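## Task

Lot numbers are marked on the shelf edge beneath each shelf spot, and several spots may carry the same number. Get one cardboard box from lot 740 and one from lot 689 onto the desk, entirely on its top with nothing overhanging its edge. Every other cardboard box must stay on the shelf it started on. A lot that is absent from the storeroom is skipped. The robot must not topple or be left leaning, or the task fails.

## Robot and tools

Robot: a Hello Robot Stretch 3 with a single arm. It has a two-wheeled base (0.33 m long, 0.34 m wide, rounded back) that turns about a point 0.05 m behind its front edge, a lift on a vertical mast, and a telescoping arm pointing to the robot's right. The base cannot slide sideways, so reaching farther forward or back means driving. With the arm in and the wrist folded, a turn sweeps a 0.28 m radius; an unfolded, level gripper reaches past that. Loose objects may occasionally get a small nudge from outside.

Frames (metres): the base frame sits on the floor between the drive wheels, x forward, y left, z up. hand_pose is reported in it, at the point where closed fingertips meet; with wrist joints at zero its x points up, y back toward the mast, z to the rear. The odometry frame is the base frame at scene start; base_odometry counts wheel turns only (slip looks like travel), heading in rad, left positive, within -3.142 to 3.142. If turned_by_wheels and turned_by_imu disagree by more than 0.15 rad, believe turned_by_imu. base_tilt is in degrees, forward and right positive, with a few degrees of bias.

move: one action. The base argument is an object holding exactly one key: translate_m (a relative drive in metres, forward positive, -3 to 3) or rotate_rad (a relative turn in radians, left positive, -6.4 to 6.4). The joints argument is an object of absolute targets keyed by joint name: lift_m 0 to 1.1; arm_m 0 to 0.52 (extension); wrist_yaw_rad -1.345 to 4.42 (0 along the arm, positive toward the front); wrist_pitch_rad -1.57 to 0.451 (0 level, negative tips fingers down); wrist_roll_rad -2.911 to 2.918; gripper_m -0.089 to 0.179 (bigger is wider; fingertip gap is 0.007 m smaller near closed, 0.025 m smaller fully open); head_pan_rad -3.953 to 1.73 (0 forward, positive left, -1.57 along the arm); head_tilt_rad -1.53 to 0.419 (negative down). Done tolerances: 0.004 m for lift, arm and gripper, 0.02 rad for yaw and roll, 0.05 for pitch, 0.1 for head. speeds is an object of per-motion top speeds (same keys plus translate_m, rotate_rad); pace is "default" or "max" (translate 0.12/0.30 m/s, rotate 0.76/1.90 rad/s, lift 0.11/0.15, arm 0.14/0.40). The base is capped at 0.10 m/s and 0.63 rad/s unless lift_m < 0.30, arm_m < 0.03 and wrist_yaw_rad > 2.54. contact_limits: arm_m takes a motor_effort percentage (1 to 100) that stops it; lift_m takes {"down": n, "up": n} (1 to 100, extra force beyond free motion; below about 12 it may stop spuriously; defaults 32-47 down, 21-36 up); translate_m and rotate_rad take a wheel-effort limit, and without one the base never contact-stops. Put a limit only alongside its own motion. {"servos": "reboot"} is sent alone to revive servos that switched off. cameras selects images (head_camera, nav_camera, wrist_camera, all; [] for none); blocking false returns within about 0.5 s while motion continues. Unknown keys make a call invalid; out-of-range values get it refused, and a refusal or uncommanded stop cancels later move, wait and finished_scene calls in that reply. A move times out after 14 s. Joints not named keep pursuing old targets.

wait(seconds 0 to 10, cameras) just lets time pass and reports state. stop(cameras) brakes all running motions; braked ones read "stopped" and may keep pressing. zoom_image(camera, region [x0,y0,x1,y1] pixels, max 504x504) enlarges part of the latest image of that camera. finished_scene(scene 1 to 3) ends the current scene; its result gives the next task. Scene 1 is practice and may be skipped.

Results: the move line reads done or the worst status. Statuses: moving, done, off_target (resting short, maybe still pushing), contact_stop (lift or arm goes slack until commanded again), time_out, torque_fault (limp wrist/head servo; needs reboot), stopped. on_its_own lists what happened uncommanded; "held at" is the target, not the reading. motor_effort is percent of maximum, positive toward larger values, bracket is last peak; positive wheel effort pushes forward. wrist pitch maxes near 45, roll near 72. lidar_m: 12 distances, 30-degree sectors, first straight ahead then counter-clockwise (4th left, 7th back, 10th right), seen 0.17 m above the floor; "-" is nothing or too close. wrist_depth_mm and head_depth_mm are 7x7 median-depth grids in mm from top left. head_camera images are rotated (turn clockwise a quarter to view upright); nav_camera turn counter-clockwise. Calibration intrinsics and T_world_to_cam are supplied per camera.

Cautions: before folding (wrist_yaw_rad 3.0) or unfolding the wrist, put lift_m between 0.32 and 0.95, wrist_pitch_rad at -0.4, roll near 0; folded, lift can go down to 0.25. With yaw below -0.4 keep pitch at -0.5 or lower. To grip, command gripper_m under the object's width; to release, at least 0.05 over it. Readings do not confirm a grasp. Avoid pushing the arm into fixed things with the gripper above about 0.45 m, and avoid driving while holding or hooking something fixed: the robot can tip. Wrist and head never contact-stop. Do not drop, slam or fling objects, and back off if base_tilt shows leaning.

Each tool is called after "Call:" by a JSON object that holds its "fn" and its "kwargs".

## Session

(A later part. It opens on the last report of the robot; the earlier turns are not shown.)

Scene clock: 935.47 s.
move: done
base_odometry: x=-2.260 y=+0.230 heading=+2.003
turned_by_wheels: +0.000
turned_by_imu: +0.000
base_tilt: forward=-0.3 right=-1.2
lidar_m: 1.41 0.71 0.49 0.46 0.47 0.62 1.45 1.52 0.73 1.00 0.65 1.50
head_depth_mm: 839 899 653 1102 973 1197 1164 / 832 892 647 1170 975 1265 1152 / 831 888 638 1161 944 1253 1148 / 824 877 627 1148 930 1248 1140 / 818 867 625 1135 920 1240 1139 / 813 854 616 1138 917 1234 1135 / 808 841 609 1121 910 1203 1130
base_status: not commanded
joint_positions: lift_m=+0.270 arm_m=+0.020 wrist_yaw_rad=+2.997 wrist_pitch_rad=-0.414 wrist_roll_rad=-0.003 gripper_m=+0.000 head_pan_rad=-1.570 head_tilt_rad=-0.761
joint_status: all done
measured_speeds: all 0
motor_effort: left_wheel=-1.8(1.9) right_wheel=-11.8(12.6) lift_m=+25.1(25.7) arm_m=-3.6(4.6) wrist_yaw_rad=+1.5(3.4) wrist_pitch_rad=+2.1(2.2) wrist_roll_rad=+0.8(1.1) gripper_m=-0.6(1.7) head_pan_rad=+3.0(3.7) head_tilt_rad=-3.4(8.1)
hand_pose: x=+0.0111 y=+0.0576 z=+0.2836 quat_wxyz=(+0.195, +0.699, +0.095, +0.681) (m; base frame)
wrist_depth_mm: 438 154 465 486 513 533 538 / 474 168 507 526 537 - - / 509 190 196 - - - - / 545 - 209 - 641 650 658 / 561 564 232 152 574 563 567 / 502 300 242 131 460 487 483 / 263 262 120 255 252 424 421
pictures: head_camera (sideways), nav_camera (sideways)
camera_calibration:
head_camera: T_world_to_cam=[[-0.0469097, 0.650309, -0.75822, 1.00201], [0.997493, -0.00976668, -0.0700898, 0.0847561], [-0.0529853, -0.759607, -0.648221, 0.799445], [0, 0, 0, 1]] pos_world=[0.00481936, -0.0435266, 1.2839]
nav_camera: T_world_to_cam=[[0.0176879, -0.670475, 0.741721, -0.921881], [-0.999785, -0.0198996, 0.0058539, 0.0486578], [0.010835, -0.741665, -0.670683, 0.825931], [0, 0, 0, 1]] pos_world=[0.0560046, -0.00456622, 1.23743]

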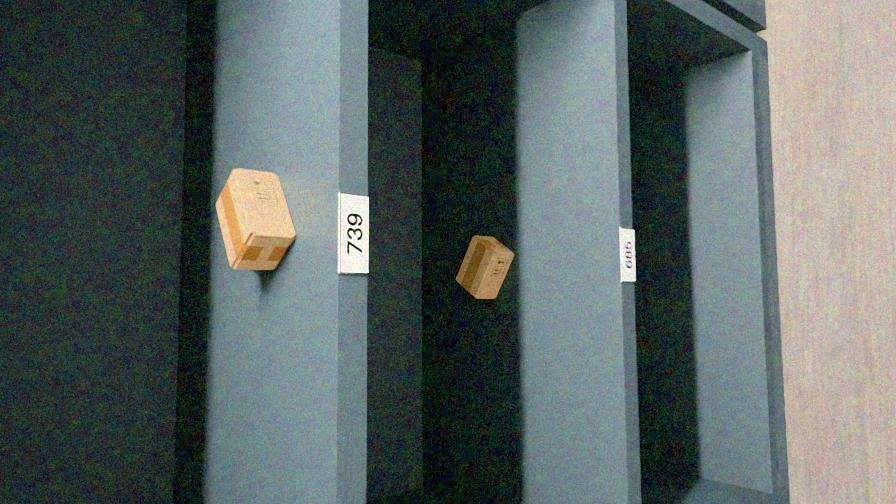

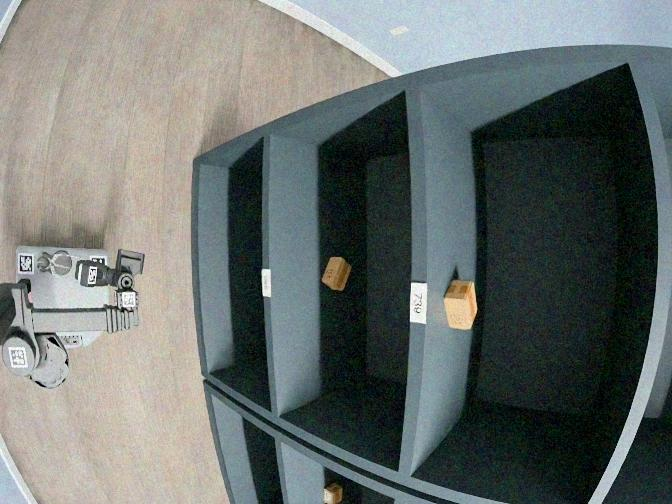

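Call:
{"fn": "zoom_image", "kwargs": {"camera": "head_camera", "region": [608, 234, 648, 274]}}

Call:
{"fn": "move", "kwargs": {"base": {"translate_m": -1.0}, "speeds": {"translate_m": 0.25}, "joints": {"head_tilt_rad": -0.6}, "cameras": ["head_camera", "nav_camera"]}}

Scaled by 12.600 from the camera's 896x504 image, which has a finer 1280x720 frame.

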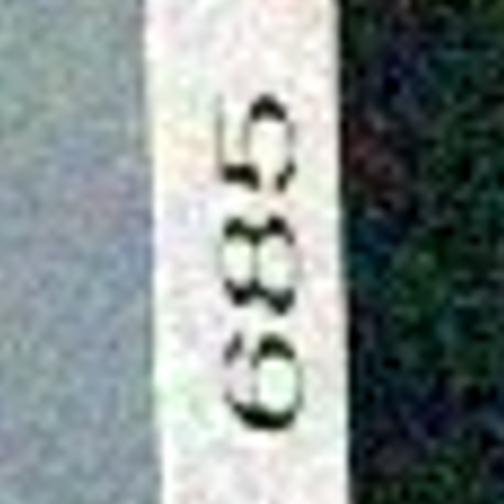

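Scene clock: 948.87 s.
move: done
base_odometry: x=-1.841 y=-0.678 heading=+2.003
turned_by_wheels: +0.000
turned_by_imu: -0.001
base_tilt: forward=-0.2 right=-1.3
lidar_m: 2.07 0.60 0.42 0.40 0.40 0.53 1.24 1.49 0.74 1.06 0.74 1.41
head_depth_mm: 888 948 889 889 983 966 1138 / 880 970 913 1170 1106 968 1175 / 871 963 895 1208 1090 959 1162 / 868 951 886 1190 1087 953 1162 / 864 944 790 1177 1042 947 1151 / 856 941 857 1166 1076 940 1149 / 852 931 848 1159 1061 936 1139
base_status: done
joint_positions: lift_m=+0.270 arm_m=+0.020 wrist_yaw_rad=+2.997 wrist_pitch_rad=-0.414 wrist_roll_rad=-0.003 gripper_m=+0.000 head_pan_rad=-1.570 head_tilt_rad=-0.600
joint_status: all done
measured_speeds: all 0
motor_effort: left_wheel=-2.0(11.6) right_wheel=-12.0(14.9) lift_m=+27.5(30.8) arm_m=+5.3(6.3) wrist_yaw_rad=+2.3(3.6) wrist_pitch_rad=+2.1(2.2) wrist_roll_rad=+0.8(1.2) gripper_m=-0.7(1.6) head_pan_rad=+1.9(3.6) head_tilt_rad=-5.1(9.5)
hand_pose: x=+0.0111 y=+0.0576 z=+0.2836 quat_wxyz=(+0.195, +0.699, +0.095, +0.681) (m; base frame)
wrist_depth_mm: 379 154 401 425 441 466 487 / 412 168 442 461 485 512 529 / 444 190 472 513 529 542 - / 486 494 225 544 - - 632 / 516 539 229 149 570 567 563 / 495 302 243 130 461 484 486 / 262 263 121 253 251 427 421
pictures: head_camera (sideways), nav_camera (sideways)
camera_calibration:
head_camera: T_world_to_cam=[[-0.0467827, 0.520018, -0.852873, 1.12541], [0.997504, -0.0208924, -0.0674548, 0.0813401], [-0.0528964, -0.853899, -0.517743, 0.629699], [0, 0, 0, 1]] pos_world=[0.00482147, -0.0458342, 1.29134]
nav_camera: T_world_to_cam=[[0.0175632, -0.542574, 0.839824, -1.04977], [-0.999786, -0.0187104, 0.00882048, 0.0447941], [0.0109277, -0.8398, -0.542786, 0.659551], [0, 0, 0, 1]] pos_world=[0.0560144, -0.0148473, 1.23922]

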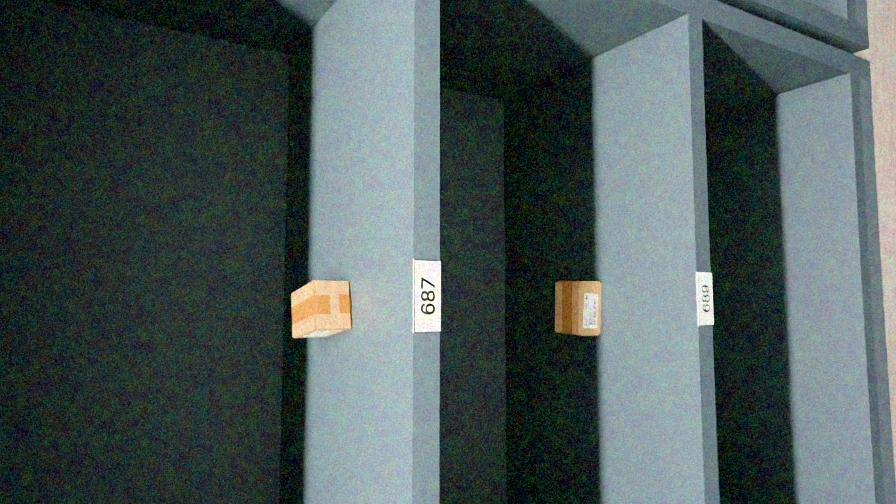

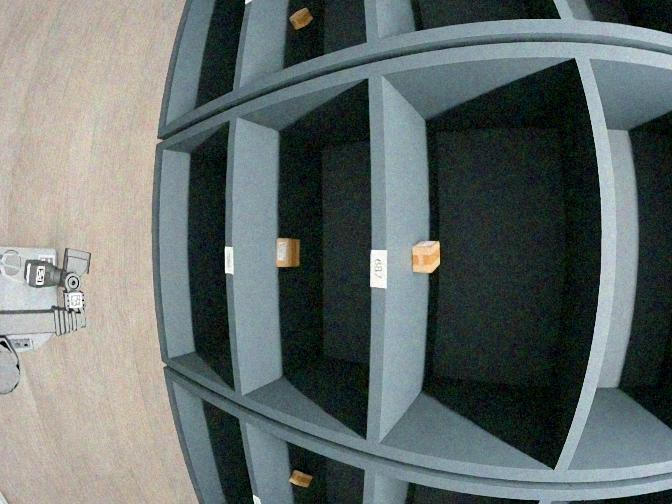

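Call:
{"fn": "zoom_image", "kwargs": {"camera": "head_camera", "region": [686, 278, 726, 318]}}

Call:
{"fn": "zoom_image", "kwargs": {"camera": "head_camera", "region": [404, 270, 454, 320]}}

Scaled by 12.600 from the camera's 896x504 image, which has a finer 1280x720 frame.

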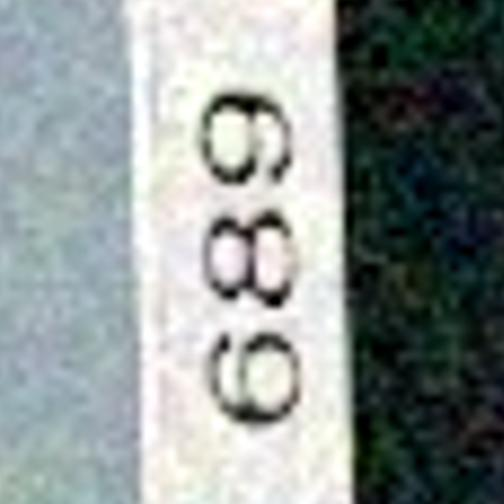

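Scaled by 10.080 from the camera's 896x504 image, which has a finer 1280x720 frame.

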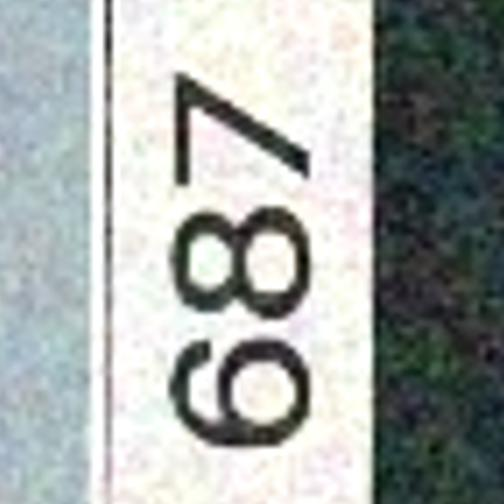

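Call:
{"fn": "move", "kwargs": {"base": {"translate_m": 0.053}, "joints": {"lift_m": 0.55, "wrist_pitch_rad": -0.4}, "pace": "max", "cameras": []}}

Call:
{"fn": "move", "kwargs": {"joints": {"wrist_yaw_rad": 0.0, "gripper_m": 0.179}, "cameras": []}}

Call:
{"fn": "move", "kwargs": {"joints": {"lift_m": 0.53, "wrist_pitch_rad": -0.3, "arm_m": 0.12}, "cameras": ["wrist_camera", "head_camera"]}}

Scene clock: 1017.70 s.
move: done
base_odometry: x=-1.863 y=-0.630 heading=+2.003
turned_by_wheels: +0.000
turned_by_imu: +0.000
base_tilt: forward=-0.3 right=-1.2
lidar_m: 2.08 0.61 0.42 0.40 0.41 0.53 1.25 1.54 0.77 1.06 0.71 1.41
head_depth_mm: 888 975 928 998 1043 975 1160 / 881 965 911 1214 1101 965 1169 / 873 959 895 1203 1100 959 1161 / 865 949 797 1193 1055 954 1159 / 862 945 867 1178 1076 940 1155 / 854 939 860 1166 1070 941 1148 / 849 930 847 1150 1066 936 1142
base_status: done
joint_positions: lift_m=+0.550 arm_m=+0.020 wrist_yaw_rad=+2.998 wrist_pitch_rad=-0.415 wrist_roll_rad=-0.003 gripper_m=+0.000 head_pan_rad=-1.570 head_tilt_rad=-0.600
joint_status: all done
measured_speeds: all 0
motor_effort: left_wheel=+4.3(13.3) right_wheel=+3.7(9.5) lift_m=+27.6(33.5) arm_m=+11.4(11.8) wrist_yaw_rad=+0.4(2.9) wrist_pitch_rad=+2.4(4.4) wrist_roll_rad=+0.8(1.3) gripper_m=-0.9(1.5) head_pan_rad=+2.1(2.8) head_tilt_rad=-4.5(6.1)
hand_pose: x=+0.0110 y=+0.0575 z=+0.5634 quat_wxyz=(+0.195, +0.699, +0.096, +0.681) (m; base frame)
wrist_depth_mm: 383 153 412 433 446 471 492 / 415 168 443 462 488 514 531 / 450 190 477 512 533 - - / 485 494 220 - - - - / 526 537 228 147 - - - / - - 242 130 124 796 800 / - - 298 703 685 722 709
pictures: none
No camera images: "cameras" was empty.

Scene clock: 1020.17 s.
move: done
base_odometry: x=-1.863 y=-0.630 heading=+2.003
turned_by_wheels: +0.000
turned_by_imu: +0.000
base_tilt: forward=-0.3 right=-1.2
lidar_m: 2.09 0.61 0.42 0.40 0.41 0.53 1.25 1.53 0.77 1.06 0.71 1.41
head_depth_mm: 884 975 925 1000 1045 978 1168 / 878 964 909 1211 1106 965 1172 / 873 959 899 1195 1097 960 1161 / 868 947 797 1194 1052 952 1155 / 859 943 868 1183 1074 948 1150 / 854 935 860 1158 1073 940 1146 / 846 933 848 1149 1069 931 1140
base_status: not commanded
joint_positions: lift_m=+0.550 arm_m=+0.020 wrist_yaw_rad=+0.003 wrist_pitch_rad=-0.415 wrist_roll_rad=-0.003 gripper_m=+0.179 head_pan_rad=-1.570 head_tilt_rad=-0.600
joint_status: all done
measured_speeds: all 0
motor_effort: left_wheel=+4.0(4.6) right_wheel=+3.3(4.3) lift_m=+23.8(27.3) arm_m=+13.6(13.8) wrist_yaw_rad=-3.0(7.1) wrist_pitch_rad=+2.2(2.3) wrist_roll_rad=+0.7(1.2) gripper_m=+0.9(82.8) head_pan_rad=+1.3(2.1) head_tilt_rad=-3.6(5.4)
hand_pose: x=-0.0208 y=-0.3898 z=+0.5634 quat_wxyz=(+0.693, +0.147, -0.690, -0.145) (m; base frame)
wrist_depth_mm: 490 - - 492 - - - / 465 462 462 452 449 443 438 / 376 371 374 372 371 373 374 / 488 - - - - - - / 483 145 - - - - - / 119 126 - - - - - / - 615 - - - - 105
pictures: none
No camera images: "cameras" was empty.

Scene clock: 1022.13 s.
move: done
base_odometry: x=-1.863 y=-0.630 heading=+2.003
turned_by_wheels: +0.000
turned_by_imu: +0.000
base_tilt: forward=-0.4 right=-1.3
lidar_m: 2.09 0.61 0.42 0.40 0.41 0.53 1.24 1.53 0.77 1.06 0.71 1.41
head_depth_mm: 885 978 930 997 1047 969 1169 / 877 968 915 1210 1099 965 1171 / 873 959 897 1203 1098 958 1151 / 866 951 797 1184 1052 951 579 / 858 944 866 1180 1080 944 1143 / 854 937 858 1165 1074 941 1147 / 847 930 845 1147 1065 933 1143
base_status: not commanded
joint_positions: lift_m=+0.530 arm_m=+0.120 wrist_yaw_rad=+0.003 wrist_pitch_rad=-0.321 wrist_roll_rad=-0.003 gripper_m=+0.179 head_pan_rad=-1.570 head_tilt_rad=-0.600
joint_status: all done
measured_speeds: all 0
motor_effort: left_wheel=+3.8(4.7) right_wheel=+3.6(4.4) lift_m=+29.9(31.3) arm_m=+13.3(15.7) wrist_yaw_rad=-2.2(4.7) wrist_pitch_rad=+3.5(6.1) wrist_roll_rad=+1.0(1.3) gripper_m=+0.5(1.2) head_pan_rad=+0.8(1.8) head_tilt_rad=-3.7(4.8)
hand_pose: x=-0.0208 y=-0.5005 z=+0.5649 quat_wxyz=(+0.699, +0.115, -0.696, -0.112) (m; base frame)
wrist_depth_mm: 499 - - - - - - / 497 535 534 427 523 518 502 / 389 389 386 385 381 376 373 / 288 285 286 285 289 290 292 / 471 147 - - - 295 - / - 139 - - - - - / - 637 - - - - 105
pictures: head_camera (sideways), wrist_camera
camera_calibration:
head_camera: T_world_to_cam=[[-0.0467829, 0.520247, -0.852734, 1.12523], [0.997504, -0.0208745, -0.0674607, 0.0813477], [-0.0528966, -0.853761, -0.517971, 0.629997], [0, 0, 0, 1]] pos_world=[0.00482147, -0.0458314, 1.29133]
wrist_camera: T_world_to_cam=[[-0.998892, -0.0429803, -0.0191628, -0.0248181], [-0.00489179, 0.499843, -0.866102, 0.77184], [0.0468037, -0.865049, -0.499499, 0.016376], [0, 0, 0, 1]] pos_world=[-0.0217813, -0.372699, 0.676197]

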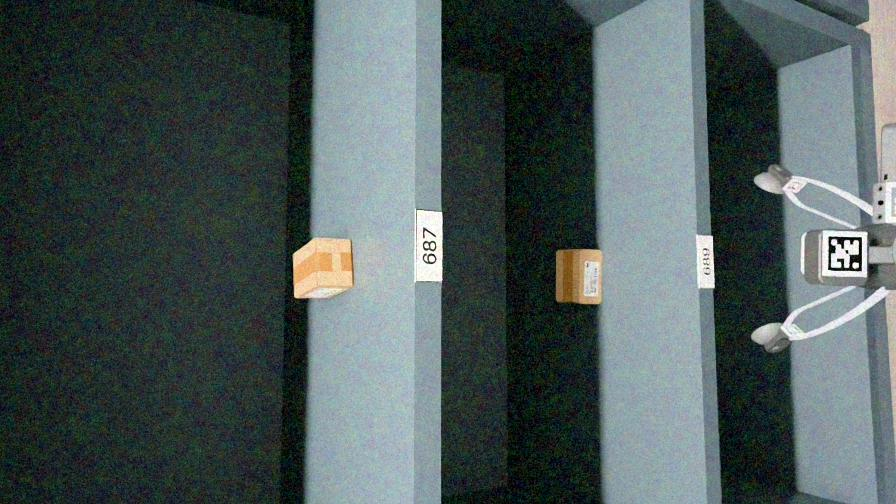

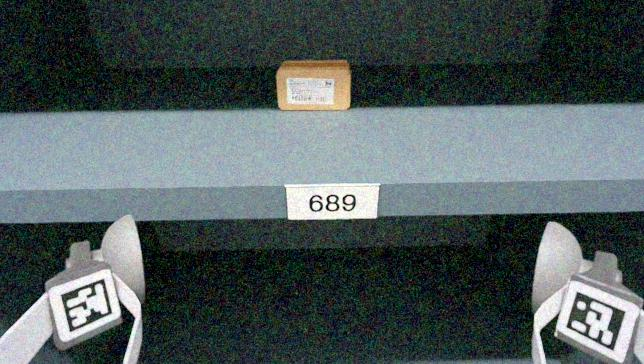

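Call:
{"fn": "move", "kwargs": {"base": {"translate_m": 0.033}, "joints": {"arm_m": 0.25}, "cameras": []}}

Call:
{"fn": "move", "kwargs": {"joints": {"arm_m": 0.34}, "contact_limits": {"arm_m": 35}, "cameras": ["wrist_camera", "head_camera"]}}

Scene clock: 1068.80 s.
move: done
base_odometry: x=-1.877 y=-0.600 heading=+2.003
turned_by_wheels: +0.000
turned_by_imu: +0.000
base_tilt: forward=-0.3 right=-1.2
lidar_m: 2.09 0.61 0.43 0.40 0.41 0.54 1.25 1.56 0.79 1.06 0.69 1.40
head_depth_mm: 884 973 929 1068 1075 970 1166 / 874 962 912 1214 1102 968 1173 / 872 958 897 1203 1092 901 569 / 864 950 797 1193 1024 728 607 / 858 940 870 1174 1083 944 1151 / 851 936 860 1164 1068 941 1145 / 846 929 848 1046 1047 935 1118
base_status: done
joint_positions: lift_m=+0.530 arm_m=+0.250 wrist_yaw_rad=+0.003 wrist_pitch_rad=-0.321 wrist_roll_rad=-0.003 gripper_m=+0.179 head_pan_rad=-1.570 head_tilt_rad=-0.600
joint_status: all done
measured_speeds: all 0
motor_effort: left_wheel=+3.4(9.4) right_wheel=+8.1(10.1) lift_m=+25.9(27.7) arm_m=+13.6(15.3) wrist_yaw_rad=-2.0(4.5) wrist_pitch_rad=+3.6(3.6) wrist_roll_rad=+0.8(1.2) gripper_m=+0.8(1.1) head_pan_rad=+0.5(1.2) head_tilt_rad=-2.8(4.1)
hand_pose: x=-0.0208 y=-0.6305 z=+0.5649 quat_wxyz=(+0.699, +0.115, -0.696, -0.112) (m; base frame)
wrist_depth_mm: 474 - - - - - 517 / 494 537 533 338 478 476 515 / 386 385 382 313 353 373 370 / 286 285 284 281 280 278 278 / 237 216 225 224 222 222 222 / 123 174 187 186 185 185 184 / 170 170 170 169 168 176 105
pictures: none
No camera images: "cameras" was empty.

Scene clock: 1070.70 s.
move: done
base_odometry: x=-1.877 y=-0.600 heading=+2.003
turned_by_wheels: +0.000
turned_by_imu: +0.000
base_tilt: forward=-0.3 right=-1.3
lidar_m: 2.10 0.61 0.43 0.40 0.41 0.53 1.26 1.56 0.79 1.06 0.69 1.40
head_depth_mm: 884 976 929 1061 1077 971 1170 / 877 966 911 1204 1103 961 1169 / 870 955 901 1204 1093 650 1132 / 865 947 795 1187 1021 675 1162 / 859 942 873 1173 1079 943 1153 / 854 934 860 1164 1070 939 1144 / 846 927 849 1046 1041 934 1114
base_status: not commanded
joint_positions: lift_m=+0.530 arm_m=+0.340 wrist_yaw_rad=+0.003 wrist_pitch_rad=-0.321 wrist_roll_rad=-0.003 gripper_m=+0.179 head_pan_rad=-1.570 head_tilt_rad=-0.600
joint_status: all done
measured_speeds: all 0
motor_effort: left_wheel=+3.4(4.1) right_wheel=+7.7(8.8) lift_m=+23.7(26.2) arm_m=+14.1(15.7) wrist_yaw_rad=-2.8(4.4) wrist_pitch_rad=+3.5(3.6) wrist_roll_rad=+1.0(1.2) gripper_m=+0.6(1.1) head_pan_rad=+0.6(0.8) head_tilt_rad=-1.8(3.3)
contact_limits: arm_m 35 (drawing in: default 32, maximum 55; extending or still: default 41, maximum 69)
hand_pose: x=-0.0208 y=-0.7205 z=+0.5649 quat_wxyz=(+0.699, +0.114, -0.696, -0.112) (m; base frame)
wrist_depth_mm: - - - - - - - / - - - - - - - / 385 385 385 245 352 373 371 / 287 284 281 236 252 279 278 / 235 217 224 224 223 222 221 / 123 174 186 186 185 185 184 / 151 155 159 163 158 153 107
pictures: head_camera (sideways), wrist_camera
camera_calibration:
head_camera: T_world_to_cam=[[-0.0467828, 0.520247, -0.852734, 1.12523], [0.997504, -0.0208746, -0.0674607, 0.0813477], [-0.0528967, -0.853761, -0.517971, 0.629997], [0, 0, 0, 1]] pos_world=[0.00482146, -0.0458314, 1.29133]
wrist_camera: T_world_to_cam=[[-0.998897, -0.0428665, -0.0191525, -0.0342255], [-0.0048317, 0.499617, -0.866233, 0.881784], [0.0467013, -0.865185, -0.499273, -0.174152], [0, 0, 0, 1]] pos_world=[-0.0217942, -0.592695, 0.676225]

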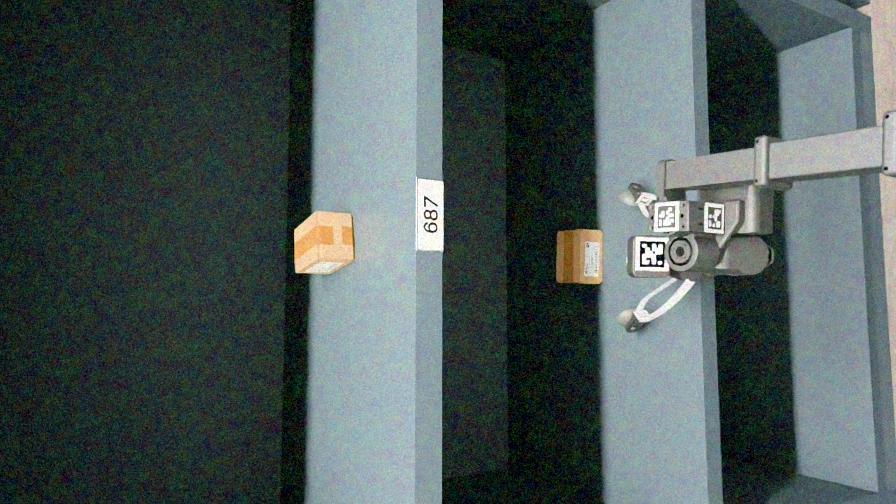

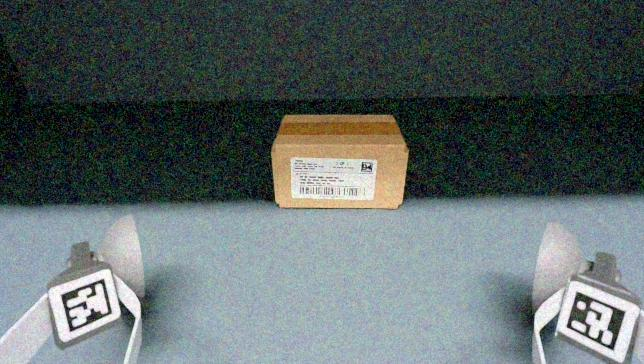

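Call:
{"fn": "move", "kwargs": {"joints": {"arm_m": 0.455}, "speeds": {"arm_m": 0.08}, "contact_limits": {"arm_m": 32}, "cameras": ["wrist_camera"]}}

Scene clock: 1090.83 s.
move: done
base_odometry: x=-1.877 y=-0.600 heading=+2.003
turned_by_wheels: +0.000
turned_by_imu: +0.000
base_tilt: forward=-0.2 right=-1.2
lidar_m: 2.10 0.61 0.42 0.40 0.41 0.53 1.25 1.57 0.79 1.06 0.69 1.40
head_depth_mm: 881 968 927 1067 1071 973 1167 / 878 963 909 1210 1103 963 1172 / 870 959 901 1206 1091 673 572 / 861 951 797 1187 1013 920 1157 / 859 943 875 1186 1079 945 1156 / 848 935 861 1161 1066 938 1142 / 846 927 846 1042 1042 933 1119
base_status: not commanded
joint_positions: lift_m=+0.530 arm_m=+0.455 wrist_yaw_rad=+0.003 wrist_pitch_rad=-0.321 wrist_roll_rad=-0.003 gripper_m=+0.179 head_pan_rad=-1.570 head_tilt_rad=-0.600
joint_status: all done
measured_speeds: all 0
motor_effort: left_wheel=+3.7(4.1) right_wheel=+8.4(9.0) lift_m=+24.9(24.9) arm_m=+14.0(15.8) wrist_yaw_rad=-3.0(4.6) wrist_pitch_rad=+3.4(3.6) wrist_roll_rad=+0.7(1.2) gripper_m=+0.0(1.1) head_pan_rad=-0.5(0.9) head_tilt_rad=-2.0(2.6)
contact_limits: arm_m 32 (drawing in: default 32, maximum 55; extending or still: default 41, maximum 69)
hand_pose: x=-0.0208 y=-0.8355 z=+0.5649 quat_wxyz=(+0.699, +0.114, -0.696, -0.112) (m; base frame)
wrist_depth_mm: - - - - - - - / - - - - - - - / 359 357 355 353 353 350 347 / 285 283 283 281 280 278 276 / 236 216 157 143 149 221 220 / 119 175 130 129 128 184 183 / 150 155 150 141 142 157 107
pictures: wrist_camera
camera_calibration:
wrist_camera: T_world_to_cam=[[-0.998897, -0.0428668, -0.0191517, -0.0391559], [-0.00483189, 0.499606, -0.866239, 0.939236], [0.0467012, -0.865192, -0.499262, -0.273661], [0, 0, 0, 1]] pos_world=[-0.0217941, -0.707695, 0.676225]

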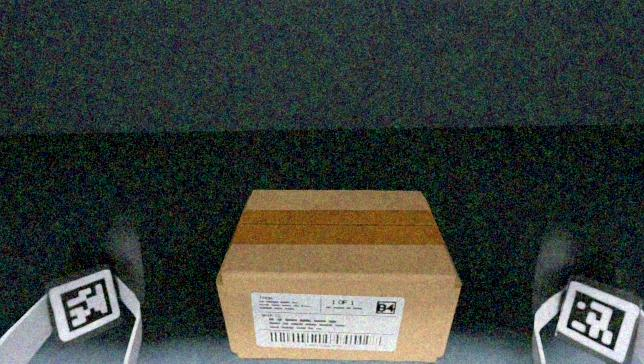

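Call:
{"fn": "move", "kwargs": {"joints": {"gripper_m": 0.05}, "cameras": ["wrist_camera"]}}

Scene clock: 1110.47 s.
move: done
base_odometry: x=-1.877 y=-0.600 heading=+2.003
turned_by_wheels: +0.000
turned_by_imu: +0.000
base_tilt: forward=-0.3 right=-1.3
lidar_m: 2.09 0.61 0.43 0.40 0.41 0.53 1.26 1.56 0.79 1.06 0.69 1.40
head_depth_mm: 884 974 924 1065 1071 973 1166 / 878 965 909 1209 1106 961 1167 / 871 956 899 1193 1094 672 570 / 863 951 796 1180 981 896 1157 / 860 943 873 1177 1073 946 1158 / 850 933 863 1165 1074 940 1143 / 847 927 847 1040 1047 930 1118
base_status: not commanded
joint_positions: lift_m=+0.530 arm_m=+0.455 wrist_yaw_rad=+0.002 wrist_pitch_rad=-0.317 wrist_roll_rad=-0.003 gripper_m=+0.051 head_pan_rad=-1.570 head_tilt_rad=-0.600
joint_status: all done
measured_speeds: all 0
motor_effort: left_wheel=+3.9(4.1) right_wheel=+8.3(9.1) lift_m=+27.6(28.2) arm_m=+13.7(14.3) wrist_yaw_rad=-2.4(4.4) wrist_pitch_rad=+2.7(3.6) wrist_roll_rad=+0.9(1.2) gripper_m=-16.5(88.5) head_pan_rad=-1.1(1.6) head_tilt_rad=-0.6(1.5)
contact_limits: arm_m 32 (drawing in: default 32, maximum 55; extending or still: default 41, maximum 69)
hand_pose: x=-0.0210 y=-0.8359 z=+0.5659 quat_wxyz=(+0.700, +0.113, -0.697, -0.111) (m; base frame)
wrist_depth_mm: - - - - - - - / - - - - - - - / 361 362 340 356 356 353 353 / 289 286 286 284 283 281 281 / 228 227 144 143 147 223 223 / 189 181 134 137 133 179 185 / 166 124 151 151 150 150 162
pictures: wrist_camera
camera_calibration:
wrist_camera: T_world_to_cam=[[-0.99893, -0.0421649, -0.0189925, -0.0388419], [-0.00443543, 0.496156, -0.868222, 0.938501], [0.0460317, -0.867209, -0.495812, -0.277192], [0, 0, 0, 1]] pos_world=[-0.0218781, -0.707664, 0.676654]

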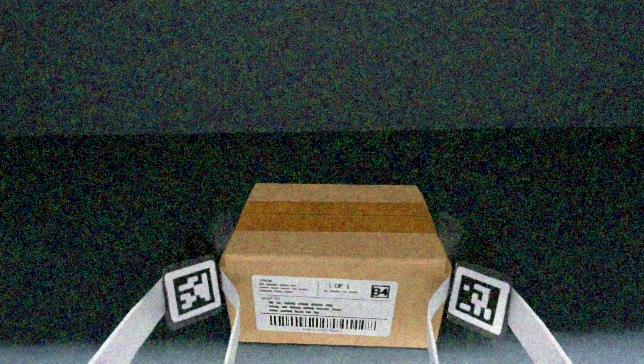

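Call:
{"fn": "move", "kwargs": {"joints": {"lift_m": 0.565}, "speeds": {"lift_m": 0.05}, "cameras": ["wrist_camera"]}}

Scene clock: 1117.97 s.
move: done
base_odometry: x=-1.877 y=-0.600 heading=+2.003
turned_by_wheels: +0.000
turned_by_imu: +0.000
base_tilt: forward=-0.3 right=-1.2
lidar_m: 2.10 0.61 0.42 0.40 0.41 0.54 1.26 1.56 0.79 1.05 0.69 1.40
head_depth_mm: 884 975 924 1065 1075 968 1169 / 879 965 913 1214 1107 961 1162 / 867 961 901 1206 1062 649 1136 / 863 951 799 1183 837 923 1159 / 854 943 874 1175 1077 946 1150 / 854 935 862 1171 1073 940 1149 / 847 928 849 1049 1042 926 1116
base_status: not commanded
joint_positions: lift_m=+0.565 arm_m=+0.455 wrist_yaw_rad=+0.002 wrist_pitch_rad=-0.321 wrist_roll_rad=-0.003 gripper_m=+0.051 head_pan_rad=-1.570 head_tilt_rad=-0.600
joint_status: all done
measured_speeds: all 0
motor_effort: left_wheel=+3.5(3.8) right_wheel=+7.9(8.7) lift_m=+31.2(33.5) arm_m=+12.8(14.0) wrist_yaw_rad=-2.3(3.8) wrist_pitch_rad=+3.4(3.5) wrist_roll_rad=+0.9(1.1) gripper_m=-16.2(16.8) head_pan_rad=-1.0(1.7) head_tilt_rad=+0.3(1.0)
contact_limits: arm_m 32 (drawing in: default 32, maximum 55; extending or still: default 41, maximum 69)
hand_pose: x=-0.0210 y=-0.8355 z=+0.6000 quat_wxyz=(+0.699, +0.114, -0.697, -0.112) (m; base frame)
wrist_depth_mm: - - - - - - - / - - - - - - - / - - - - - - - / 354 351 351 349 349 345 344 / 282 281 150 145 151 276 274 / 232 232 135 137 134 222 228 / 205 187 187 149 149 186 195
pictures: wrist_camera
camera_calibration:
wrist_camera: T_world_to_cam=[[-0.99893, -0.0420909, -0.0191413, -0.0380281], [-0.00444064, 0.49938, -0.866372, 0.96952], [0.0460251, -0.86536, -0.499033, -0.256463], [0, 0, 0, 1]] pos_world=[-0.0218784, -0.707693, 0.711253]

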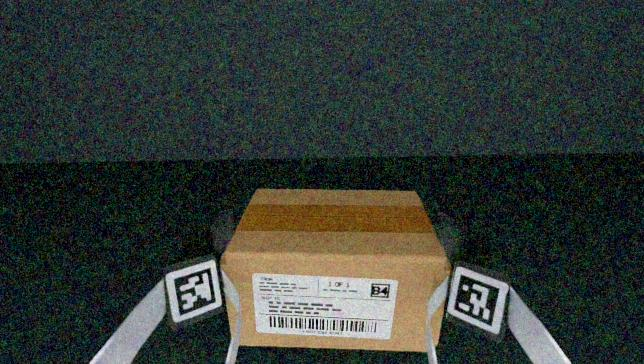

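Call:
{"fn": "move", "kwargs": {"joints": {"arm_m": 0.03}, "cameras": []}}

Call:
{"fn": "move", "kwargs": {"base": {"translate_m": 1.05}, "joints": {"lift_m": 0.8, "head_pan_rad": -0.8, "head_tilt_rad": -0.4}, "cameras": ["head_camera"]}}

Call:
{"fn": "move", "kwargs": {"base": {"translate_m": 1.0}, "cameras": ["nav_camera", "wrist_camera"]}}

Scene clock: 1136.97 s.
move: done
base_odometry: x=-1.877 y=-0.600 heading=+2.003
turned_by_wheels: +0.000
turned_by_imu: +0.000
base_tilt: forward=-0.4 right=-1.2
lidar_m: 2.10 0.61 0.43 0.40 0.41 0.54 1.26 1.57 0.79 1.06 0.69 1.40
head_depth_mm: 883 977 928 1068 1075 971 1172 / 875 962 913 1210 1103 964 1172 / 871 959 899 1204 1098 960 1160 / 864 948 797 1186 1090 954 679 / 857 941 876 1181 1077 943 1131 / 853 937 861 1165 1070 938 1147 / 846 926 846 1045 1042 935 1113
base_status: not commanded
joint_positions: lift_m=+0.565 arm_m=+0.030 wrist_yaw_rad=+0.002 wrist_pitch_rad=-0.322 wrist_roll_rad=-0.003 gripper_m=+0.051 head_pan_rad=-1.570 head_tilt_rad=-0.600
joint_status: all done
measured_speeds: all 0
motor_effort: left_wheel=+3.3(4.2) right_wheel=+8.4(8.8) lift_m=+26.4(31.5) arm_m=-13.5(15.1) wrist_yaw_rad=-2.1(3.8) wrist_pitch_rad=+3.6(3.7) wrist_roll_rad=+1.1(1.2) gripper_m=-16.0(16.6) head_pan_rad=-2.1(2.4) head_tilt_rad=+1.6(2.4)
hand_pose: x=-0.0210 y=-0.4104 z=+0.5998 quat_wxyz=(+0.699, +0.114, -0.697, -0.113) (m; base frame)
wrist_depth_mm: 475 - - - - - - / 473 - - - - - - / 450 482 477 477 472 469 466 / 379 378 374 371 375 388 384 / 466 - 146 145 148 943 - / 466 - 135 137 134 - - / 490 - 148 148 147 - -
pictures: none
No camera images: "cameras" was empty.

Scene clock: 1148.57 s.
move: done
base_odometry: x=-2.317 y=+0.354 heading=+2.003
turned_by_wheels: +0.000
turned_by_imu: +0.001
base_tilt: forward=-0.3 right=-1.2
lidar_m: 1.27 0.72 0.50 0.47 0.48 0.63 1.48 0.81 0.82 0.98 0.58 1.35
head_depth_mm: 457 481 516 581 601 846 846 / 2183 2391 2612 2763 606 657 723 / 1911 2043 2233 2441 2418 1784 1418 / 1667 1788 1928 2102 2187 1767 1403 / 1496 1585 1691 1816 1947 1751 1397 / 1343 1430 1505 1603 1713 1721 1396 / 1234 1293 1360 1446 1531 1607 1380
base_status: done
joint_positions: lift_m=+0.800 arm_m=+0.030 wrist_yaw_rad=+0.002 wrist_pitch_rad=-0.322 wrist_roll_rad=-0.003 gripper_m=+0.051 head_pan_rad=-0.800 head_tilt_rad=-0.400
joint_status: all done
measured_speeds: all 0
motor_effort: left_wheel=+2.7(11.8) right_wheel=+7.1(12.5) lift_m=+29.2(34.6) arm_m=-3.2(13.8) wrist_yaw_rad=-2.6(4.0) wrist_pitch_rad=+3.7(3.8) wrist_roll_rad=+0.9(1.3) gripper_m=-16.5(16.8) head_pan_rad=-3.0(4.9) head_tilt_rad=-3.7(7.4)
hand_pose: x=-0.0210 y=-0.4104 z=+0.8347 quat_wxyz=(+0.699, +0.115, -0.696, -0.113) (m; base frame)
wrist_depth_mm: 356 - - - - - 655 / 355 - - - - - 709 / 353 - - - - - 752 / 351 - - 182 - - 791 / 350 - 146 145 148 - - / 367 - 135 137 134 - - / - - 148 147 146 - -
pictures: head_camera (sideways)
camera_calibration:
head_camera: T_world_to_cam=[[-0.270289, 0.211874, -0.939177, 1.23936], [0.739811, 0.669973, -0.0617704, 0.0755284], [0.616136, -0.71151, -0.337833, 0.391507], [0, 0, 0, 1]] pos_world=[0.0378887, -0.0346297, 1.30091]

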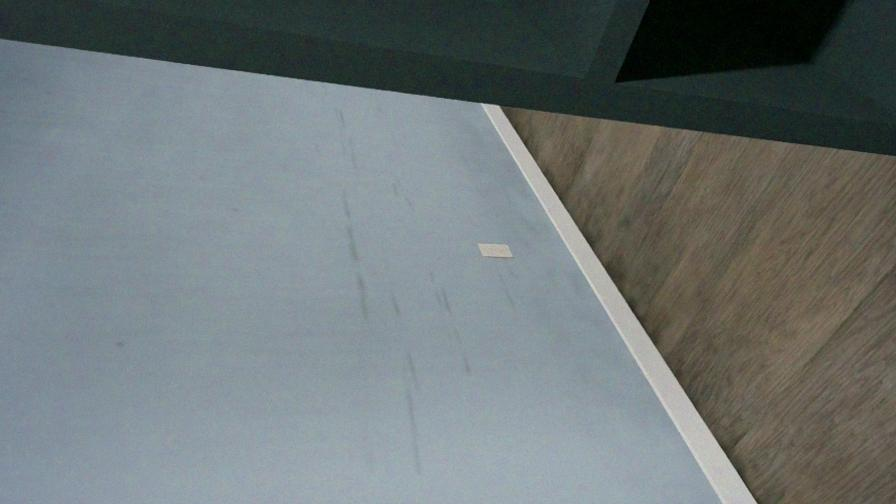

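Scene clock: 1159.67 s.
move: done
base_odometry: x=-2.735 y=+1.262 heading=+2.003
turned_by_wheels: +0.000
turned_by_imu: +0.000
base_tilt: forward=-0.3 right=-1.1
lidar_m: 0.29 0.29 0.38 0.54 0.55 0.72 1.70 0.87 0.97 1.51 0.44 0.31
head_depth_mm: 539 604 684 793 935 1152 1350 / 454 496 552 621 708 822 977 / 392 423 463 509 566 638 730 / 344 368 397 432 472 521 578 / 307 326 348 375 404 441 481 / 286 294 311 331 354 381 413 / - - 287 297 315 337 360
base_status: done
joint_positions: lift_m=+0.800 arm_m=+0.030 wrist_yaw_rad=+0.002 wrist_pitch_rad=-0.322 wrist_roll_rad=-0.003 gripper_m=+0.051 head_pan_rad=-0.800 head_tilt_rad=-0.400
joint_status: not commanded
measured_speeds: all 0
motor_effort: left_wheel=+5.4(11.5) right_wheel=+4.1(11.0) lift_m=+26.9(29.8) arm_m=+6.2(7.1) wrist_yaw_rad=-1.5(3.8) wrist_pitch_rad=+3.6(3.8) wrist_roll_rad=+0.9(1.2) gripper_m=-15.9(16.8) head_pan_rad=-3.3(3.9) head_tilt_rad=-2.7(4.4)
hand_pose: x=-0.0210 y=-0.4104 z=+0.8347 quat_wxyz=(+0.699, +0.115, -0.696, -0.113) (m; base frame)
wrist_depth_mm: - - - - - - - / - - - - - - - / - - - - - - - / - - - - - - - / - - 146 145 150 - - / - - 135 137 134 - - / - - 150 149 149 - -
pictures: nav_camera (sideways), wrist_camera
camera_calibration:
nav_camera: T_world_to_cam=[[0.266584, -0.25003, 0.930816, -1.16998], [-0.706321, -0.707787, 0.0121679, 0.0386433], [0.655777, -0.660698, -0.365286, 0.42465], [0, 0, 0, 1]] pos_world=[0.0607162, 0.0153876, 1.24368]
wrist_camera: T_world_to_cam=[[-0.998931, -0.0420639, -0.0191949, -0.0155861], [-0.00444248, 0.500542, -0.865701, 0.960454], [0.0460226, -0.86469, -0.500194, 0.229797], [0, 0, 0, 1]] pos_world=[-0.0218785, -0.282701, 0.94611]

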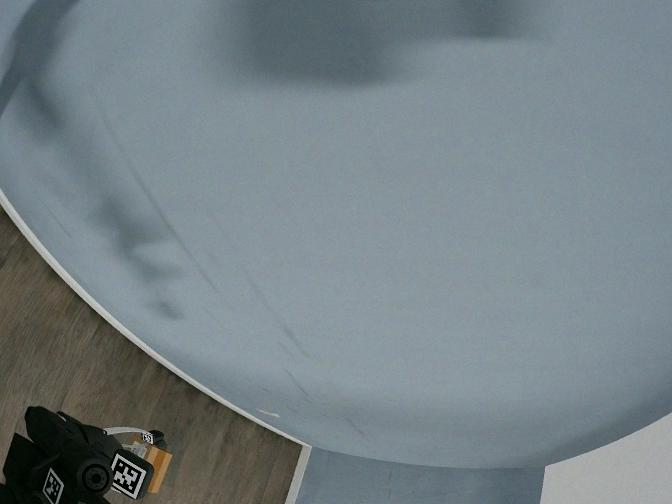

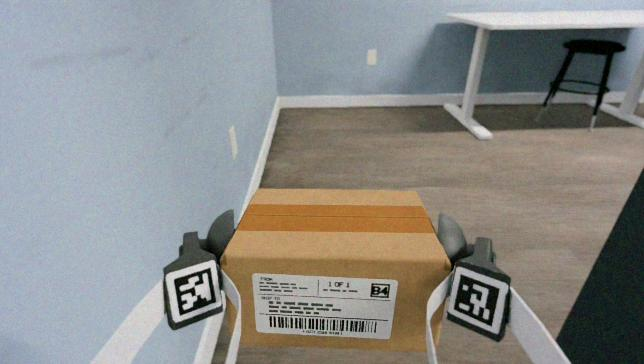

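Call:
{"fn": "move", "kwargs": {"base": {"translate_m": -0.08}, "cameras": []}}

Call:
{"fn": "move", "kwargs": {"base": {"rotate_rad": -1.597}, "joints": {"head_pan_rad": -0.3, "head_tilt_rad": -0.4}, "cameras": ["nav_camera", "wrist_camera"]}}

Scene clock: 1190.93 s.
move: done
base_odometry: x=-2.702 y=+1.189 heading=+2.003
turned_by_wheels: +0.000
turned_by_imu: +0.000
base_tilt: forward=-0.3 right=-1.2
lidar_m: 0.37 0.38 0.49 0.53 0.55 0.71 1.67 0.80 0.87 1.93 0.56 0.39
head_depth_mm: 705 789 896 1034 1233 1502 1419 / 593 653 723 811 927 1078 1266 / 513 556 605 668 744 836 957 / 451 484 522 567 620 684 761 / 402 428 458 492 531 578 633 / 364 384 407 434 465 500 541 / 332 348 367 389 414 441 472
base_status: done
joint_positions: lift_m=+0.800 arm_m=+0.030 wrist_yaw_rad=+0.002 wrist_pitch_rad=-0.322 wrist_roll_rad=-0.003 gripper_m=+0.051 head_pan_rad=-0.800 head_tilt_rad=-0.400
joint_status: not commanded
measured_speeds: all 0
motor_effort: left_wheel=-5.1(11.1) right_wheel=-7.1(10.5) lift_m=+26.2(27.3) arm_m=+10.1(10.7) wrist_yaw_rad=-2.5(3.7) wrist_pitch_rad=+3.7(3.8) wrist_roll_rad=+0.8(1.2) gripper_m=-15.7(16.5) head_pan_rad=-2.7(4.0) head_tilt_rad=-1.5(2.7)
hand_pose: x=-0.0210 y=-0.4104 z=+0.8347 quat_wxyz=(+0.699, +0.115, -0.696, -0.113) (m; base frame)
wrist_depth_mm: - - - - - - - / - - - - - - - / - - - - - - - / - - - - - - - / - - 146 145 150 - - / - - 135 137 134 - - / - - - 149 149 984 -
pictures: none
No camera images: "cameras" was empty.

Scene clock: 1194.57 s.
move: done
base_odometry: x=-2.702 y=+1.189 heading=+0.406
turned_by_wheels: -1.597
turned_by_imu: -1.572
base_tilt: forward=-0.2 right=-1.3
lidar_m: 2.05 0.57 0.39 0.37 0.38 0.49 0.54 0.54 0.71 1.61 0.81 0.86
head_depth_mm: 843 864 886 912 942 970 996 / 3146 3321 2935 1077 1110 1158 1200 / 3058 3234 3385 3586 2406 1777 1371 / 2897 3112 3293 3433 2419 1774 1407 / 2792 2995 3204 3317 2381 1759 1400 / 2713 2893 3044 3243 2370 1741 1393 / 2612 2736 2939 3063 2336 1750 1381
base_status: done
joint_positions: lift_m=+0.800 arm_m=+0.030 wrist_yaw_rad=+0.002 wrist_pitch_rad=-0.322 wrist_roll_rad=-0.003 gripper_m=+0.051 head_pan_rad=-0.299 head_tilt_rad=-0.400
joint_status: all done
measured_speeds: all 0
motor_effort: left_wheel=+8.7(11.6) right_wheel=-10.3(14.1) lift_m=+25.8(27.1) arm_m=+4.1(11.4) wrist_yaw_rad=-2.7(3.9) wrist_pitch_rad=+3.7(3.8) wrist_roll_rad=+0.8(1.3) gripper_m=-15.7(16.7) head_pan_rad=-3.0(6.2) head_tilt_rad=-1.0(4.0)
hand_pose: x=-0.0210 y=-0.4104 z=+0.8347 quat_wxyz=(+0.699, +0.115, -0.696, -0.113) (m; base frame)
wrist_depth_mm: - - - - - - 545 / - - - - - - 525 / - - - - - - - / - - - - - - - / - - 146 144 150 - - / - 124 135 137 134 - - / - - - 149 149 125 -
pictures: nav_camera (sideways), wrist_camera
camera_calibration:
nav_camera: T_world_to_cam=[[0.353868, -0.0914315, 0.930816, -1.17051], [-0.280027, -0.959915, 0.0121679, 0.0360429], [0.892391, -0.264959, -0.365286, 0.423207], [0, 0, 0, 1]] pos_world=[0.0466325, 0.0397093, 1.24368]
wrist_camera: T_world_to_cam=[[-0.998931, -0.0420634, -0.0191969, -0.0155846], [-0.0044405, 0.500542, -0.865701, 0.960459], [0.0460231, -0.86469, -0.500194, 0.229788], [0, 0, 0, 1]] pos_world=[-0.0218786, -0.282711, 0.94611]

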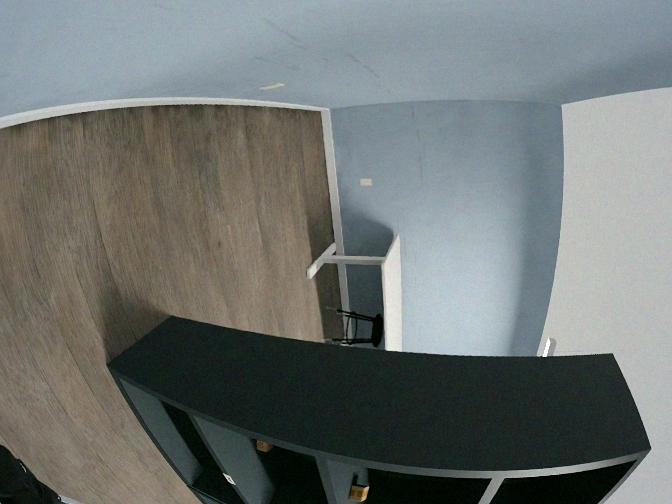

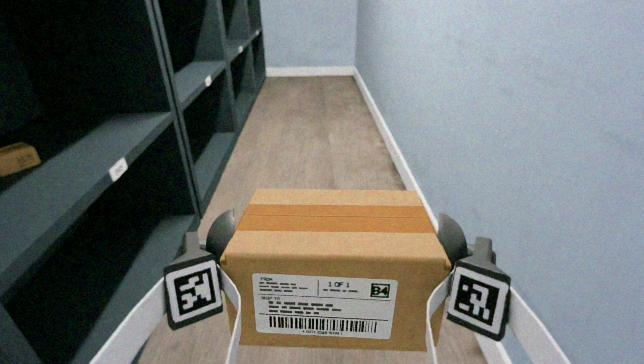

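Call:
{"fn": "move", "kwargs": {"joints": {"wrist_yaw_rad": 1.4}, "cameras": []}}

Call:
{"fn": "move", "kwargs": {"base": {"translate_m": 1.0}, "cameras": ["nav_camera"]}}

Scene clock: 1219.53 s.
move: done
base_odometry: x=-2.702 y=+1.189 heading=+0.406
turned_by_wheels: +0.000
turned_by_imu: +0.000
base_tilt: forward=-0.2 right=-1.2
lidar_m: 2.04 0.57 0.39 0.37 0.37 0.49 0.53 0.55 0.71 1.61 0.81 0.86
head_depth_mm: 841 867 885 913 935 967 1000 / 3160 3325 2952 1075 1111 1153 1200 / 3028 3261 3410 3556 2428 1782 1370 / 2942 3105 3265 3464 2372 1766 1407 / 2808 2988 3156 3349 2371 1759 1394 / 2720 2887 3042 3193 2359 1739 1387 / 2627 2756 2948 3077 2348 1742 1390
base_status: not commanded
joint_positions: lift_m=+0.800 arm_m=+0.030 wrist_yaw_rad=+1.397 wrist_pitch_rad=-0.322 wrist_roll_rad=-0.003 gripper_m=+0.051 head_pan_rad=-0.300 head_tilt_rad=-0.400
joint_status: all done
measured_speeds: all 0
motor_effort: left_wheel=+8.0(8.8) right_wheel=-9.5(10.6) lift_m=+25.2(25.6) arm_m=-13.3(13.9) wrist_yaw_rad=+1.3(5.4) wrist_pitch_rad=+3.7(3.8) wrist_roll_rad=+0.8(1.2) gripper_m=-16.0(16.5) head_pan_rad=-3.5(3.6) head_tilt_rad=-1.2(1.6)
hand_pose: x=+0.2105 y=-0.2158 z=+0.8347 quat_wxyz=(+0.609, +0.535, -0.460, +0.363) (m; base frame)
wrist_depth_mm: - - - - - - - / - - - - - - - / - - - - - - - / - - - - - - - / - - 145 145 148 589 - / - 123 135 137 134 704 - / - - - 149 147 119 -
pictures: none
No camera images: "cameras" was empty.

Scene clock: 1230.67 s.
move: done
base_odometry: x=-1.783 y=+1.584 heading=+0.406
turned_by_wheels: +0.000
turned_by_imu: +0.000
base_tilt: forward=-0.2 right=-1.3
lidar_m: 2.22 0.69 0.48 0.45 0.46 0.59 1.35 1.55 0.61 0.58 2.86 2.01
head_depth_mm: 2324 2491 2662 2348 2455 1803 1422 / 2189 2367 2567 2322 2442 1811 1418 / 2102 2251 2456 2126 2306 1779 1410 / 2023 2171 2314 2514 2404 1771 1409 / 1946 2057 2199 2396 2364 1761 1395 / 1871 1981 2117 2257 2348 1741 1389 / 1801 1911 2021 2157 2223 1731 1389
base_status: done
joint_positions: lift_m=+0.800 arm_m=+0.030 wrist_yaw_rad=+1.397 wrist_pitch_rad=-0.322 wrist_roll_rad=-0.003 gripper_m=+0.051 head_pan_rad=-0.300 head_tilt_rad=-0.400
joint_status: not commanded
measured_speeds: all 0
motor_effort: left_wheel=+4.7(12.1) right_wheel=+5.5(9.7) lift_m=+24.8(25.4) arm_m=-11.8(14.0) wrist_yaw_rad=+2.8(3.8) wrist_pitch_rad=+3.7(3.8) wrist_roll_rad=+0.8(1.2) gripper_m=-16.0(16.9) head_pan_rad=-2.9(3.8) head_tilt_rad=+0.9(1.9)
hand_pose: x=+0.2105 y=-0.2158 z=+0.8347 quat_wxyz=(+0.609, +0.535, -0.460, +0.363) (m; base frame)
wrist_depth_mm: - - - - - - - / - - - - - - - / - - - - - - - / - - - - - - - / - - 146 145 151 - - / - 124 135 137 134 - - / - - - 150 149 990 -
pictures: nav_camera (sideways)
camera_calibration:
nav_camera: T_world_to_cam=[[0.35382, -0.0916186, 0.930816, -1.17051], [-0.280534, -0.959767, 0.0121679, 0.036046], [0.892251, -0.265431, -0.365286, 0.423208], [0, 0, 0, 1]] pos_world=[0.0466535, 0.0396878, 1.24368]

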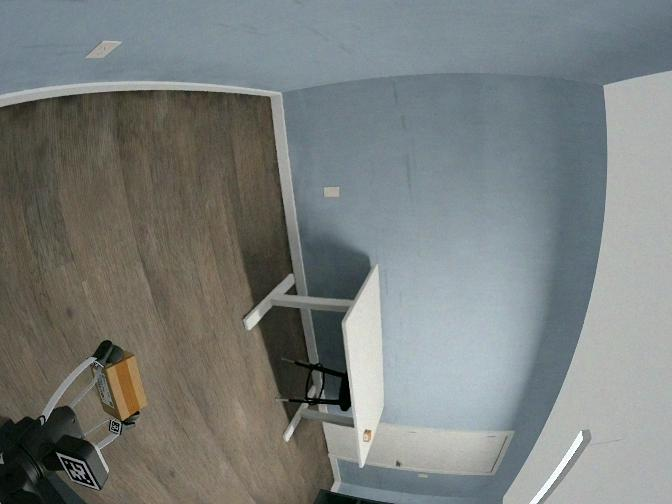

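Call:
{"fn": "move", "kwargs": {"base": {"translate_m": 1.0}, "cameras": []}}

Call:
{"fn": "move", "kwargs": {"base": {"rotate_rad": 1.62}, "joints": {"head_pan_rad": -1.57, "head_tilt_rad": -0.5}, "cameras": ["nav_camera", "head_camera"]}}

Scene clock: 1253.87 s.
move: done
base_odometry: x=-0.864 y=+1.979 heading=+0.406
turned_by_wheels: +0.000
turned_by_imu: +0.000
base_tilt: forward=-0.4 right=-1.2
lidar_m: 1.23 0.81 0.56 0.53 0.54 0.69 1.59 1.16 1.38 3.15 1.18 1.19
head_depth_mm: 1269 1358 1486 1581 1324 1665 1379 / 1217 1300 1414 1500 1673 1735 1420 / 1159 1244 1334 1449 1562 1681 1408 / 1108 1186 1273 1365 1487 1604 1398 / 1063 1131 1209 1297 1417 1517 1396 / 1029 1090 1160 1246 1332 1446 1393 / 994 1050 1113 1185 1271 1374 1383
base_status: done
joint_positions: lift_m=+0.800 arm_m=+0.030 wrist_yaw_rad=+1.397 wrist_pitch_rad=-0.322 wrist_roll_rad=-0.003 gripper_m=+0.051 head_pan_rad=-0.300 head_tilt_rad=-0.400
joint_status: not commanded
measured_speeds: all 0
motor_effort: left_wheel=+5.8(11.0) right_wheel=+3.7(10.2) lift_m=+26.5(26.5) arm_m=-9.4(12.1) wrist_yaw_rad=+2.0(3.7) wrist_pitch_rad=+3.6(3.8) wrist_roll_rad=+0.8(1.2) gripper_m=-16.2(16.7) head_pan_rad=-2.5(3.8) head_tilt_rad=+2.1(2.9)
hand_pose: x=+0.2105 y=-0.2158 z=+0.8347 quat_wxyz=(+0.609, +0.535, -0.460, +0.363) (m; base frame)
wrist_depth_mm: - - - - - - - / - - - - - - - / - - - - - - - / - - - - - - - / - - 146 145 150 - - / - 124 135 137 134 - - / - - - 149 149 984 -
pictures: none
No camera images: "cameras" was empty.

Scene clock: 1257.53 s.
move: done
base_odometry: x=-0.865 y=+1.979 heading=+2.026
turned_by_wheels: +1.620
turned_by_imu: +1.594
base_tilt: forward=-0.2 right=-1.1
lidar_m: 0.53 0.54 0.71 1.76 1.27 1.43 3.49 1.19 1.23 1.24 0.78 0.55
head_depth_mm: 1037 1118 1229 1348 1506 1596 1327 / 1030 1113 1217 1339 1483 1592 1320 / 1023 1109 1210 1327 1485 1574 1312 / 1018 1101 1200 1328 1460 1557 1300 / 1013 1094 1200 1317 1459 1552 1294 / 1009 1093 1184 1296 1445 1527 1296 / 1004 1082 1176 1295 1428 1524 1288
base_status: done
joint_positions: lift_m=+0.800 arm_m=+0.030 wrist_yaw_rad=+1.397 wrist_pitch_rad=-0.322 wrist_roll_rad=-0.003 gripper_m=+0.051 head_pan_rad=-1.571 head_tilt_rad=-0.500
joint_status: all done
measured_speeds: all 0
motor_effort: left_wheel=-9.4(12.5) right_wheel=+8.4(13.0) lift_m=+26.2(26.7) arm_m=-13.1(13.9) wrist_yaw_rad=+1.6(3.5) wrist_pitch_rad=+3.5(3.8) wrist_roll_rad=+0.9(1.2) gripper_m=-16.4(16.8) head_pan_rad=+3.5(5.4) head_tilt_rad=-4.1(7.5)
hand_pose: x=+0.2105 y=-0.2157 z=+0.8347 quat_wxyz=(+0.608, +0.535, -0.460, +0.363) (m; base frame)
wrist_depth_mm: - - - - - - - / - - - - - - - / - - - - - - - / - - - 181 - - - / - - 145 145 148 - - / - - 135 137 134 - - / - - 148 147 147 - -
pictures: head_camera (sideways), nav_camera (sideways)
camera_calibration:
head_camera: T_world_to_cam=[[-0.0463058, 0.432477, -0.900455, 1.18747], [0.997485, -0.0284115, -0.0649413, 0.0780764], [-0.0536689, -0.901197, -0.430074, 0.51563], [0, 0, 0, 1]] pos_world=[0.00477991, -0.0466497, 1.29609]
nav_camera: T_world_to_cam=[[0.0170659, -0.456194, 0.889716, -1.11483], [-0.999803, -0.0168355, 0.0105453, 0.0425475], [0.0101681, -0.889721, -0.456392, 0.547144], [0, 0, 0, 1]] pos_world=[0.0560013, -0.0210574, 1.24115]

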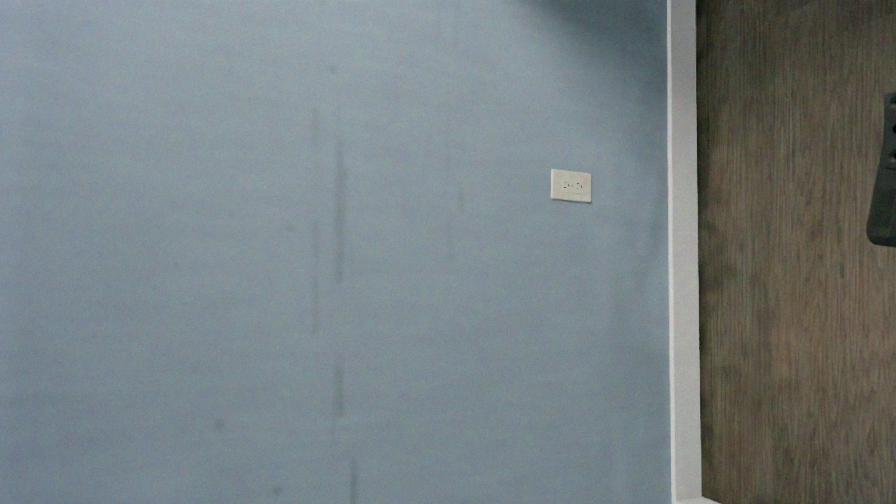

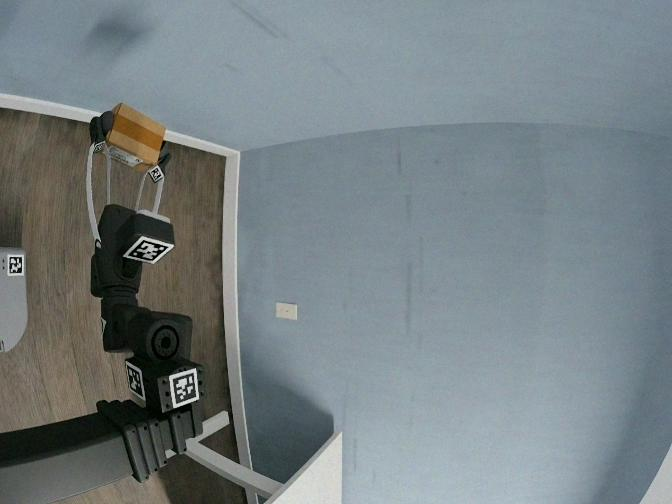

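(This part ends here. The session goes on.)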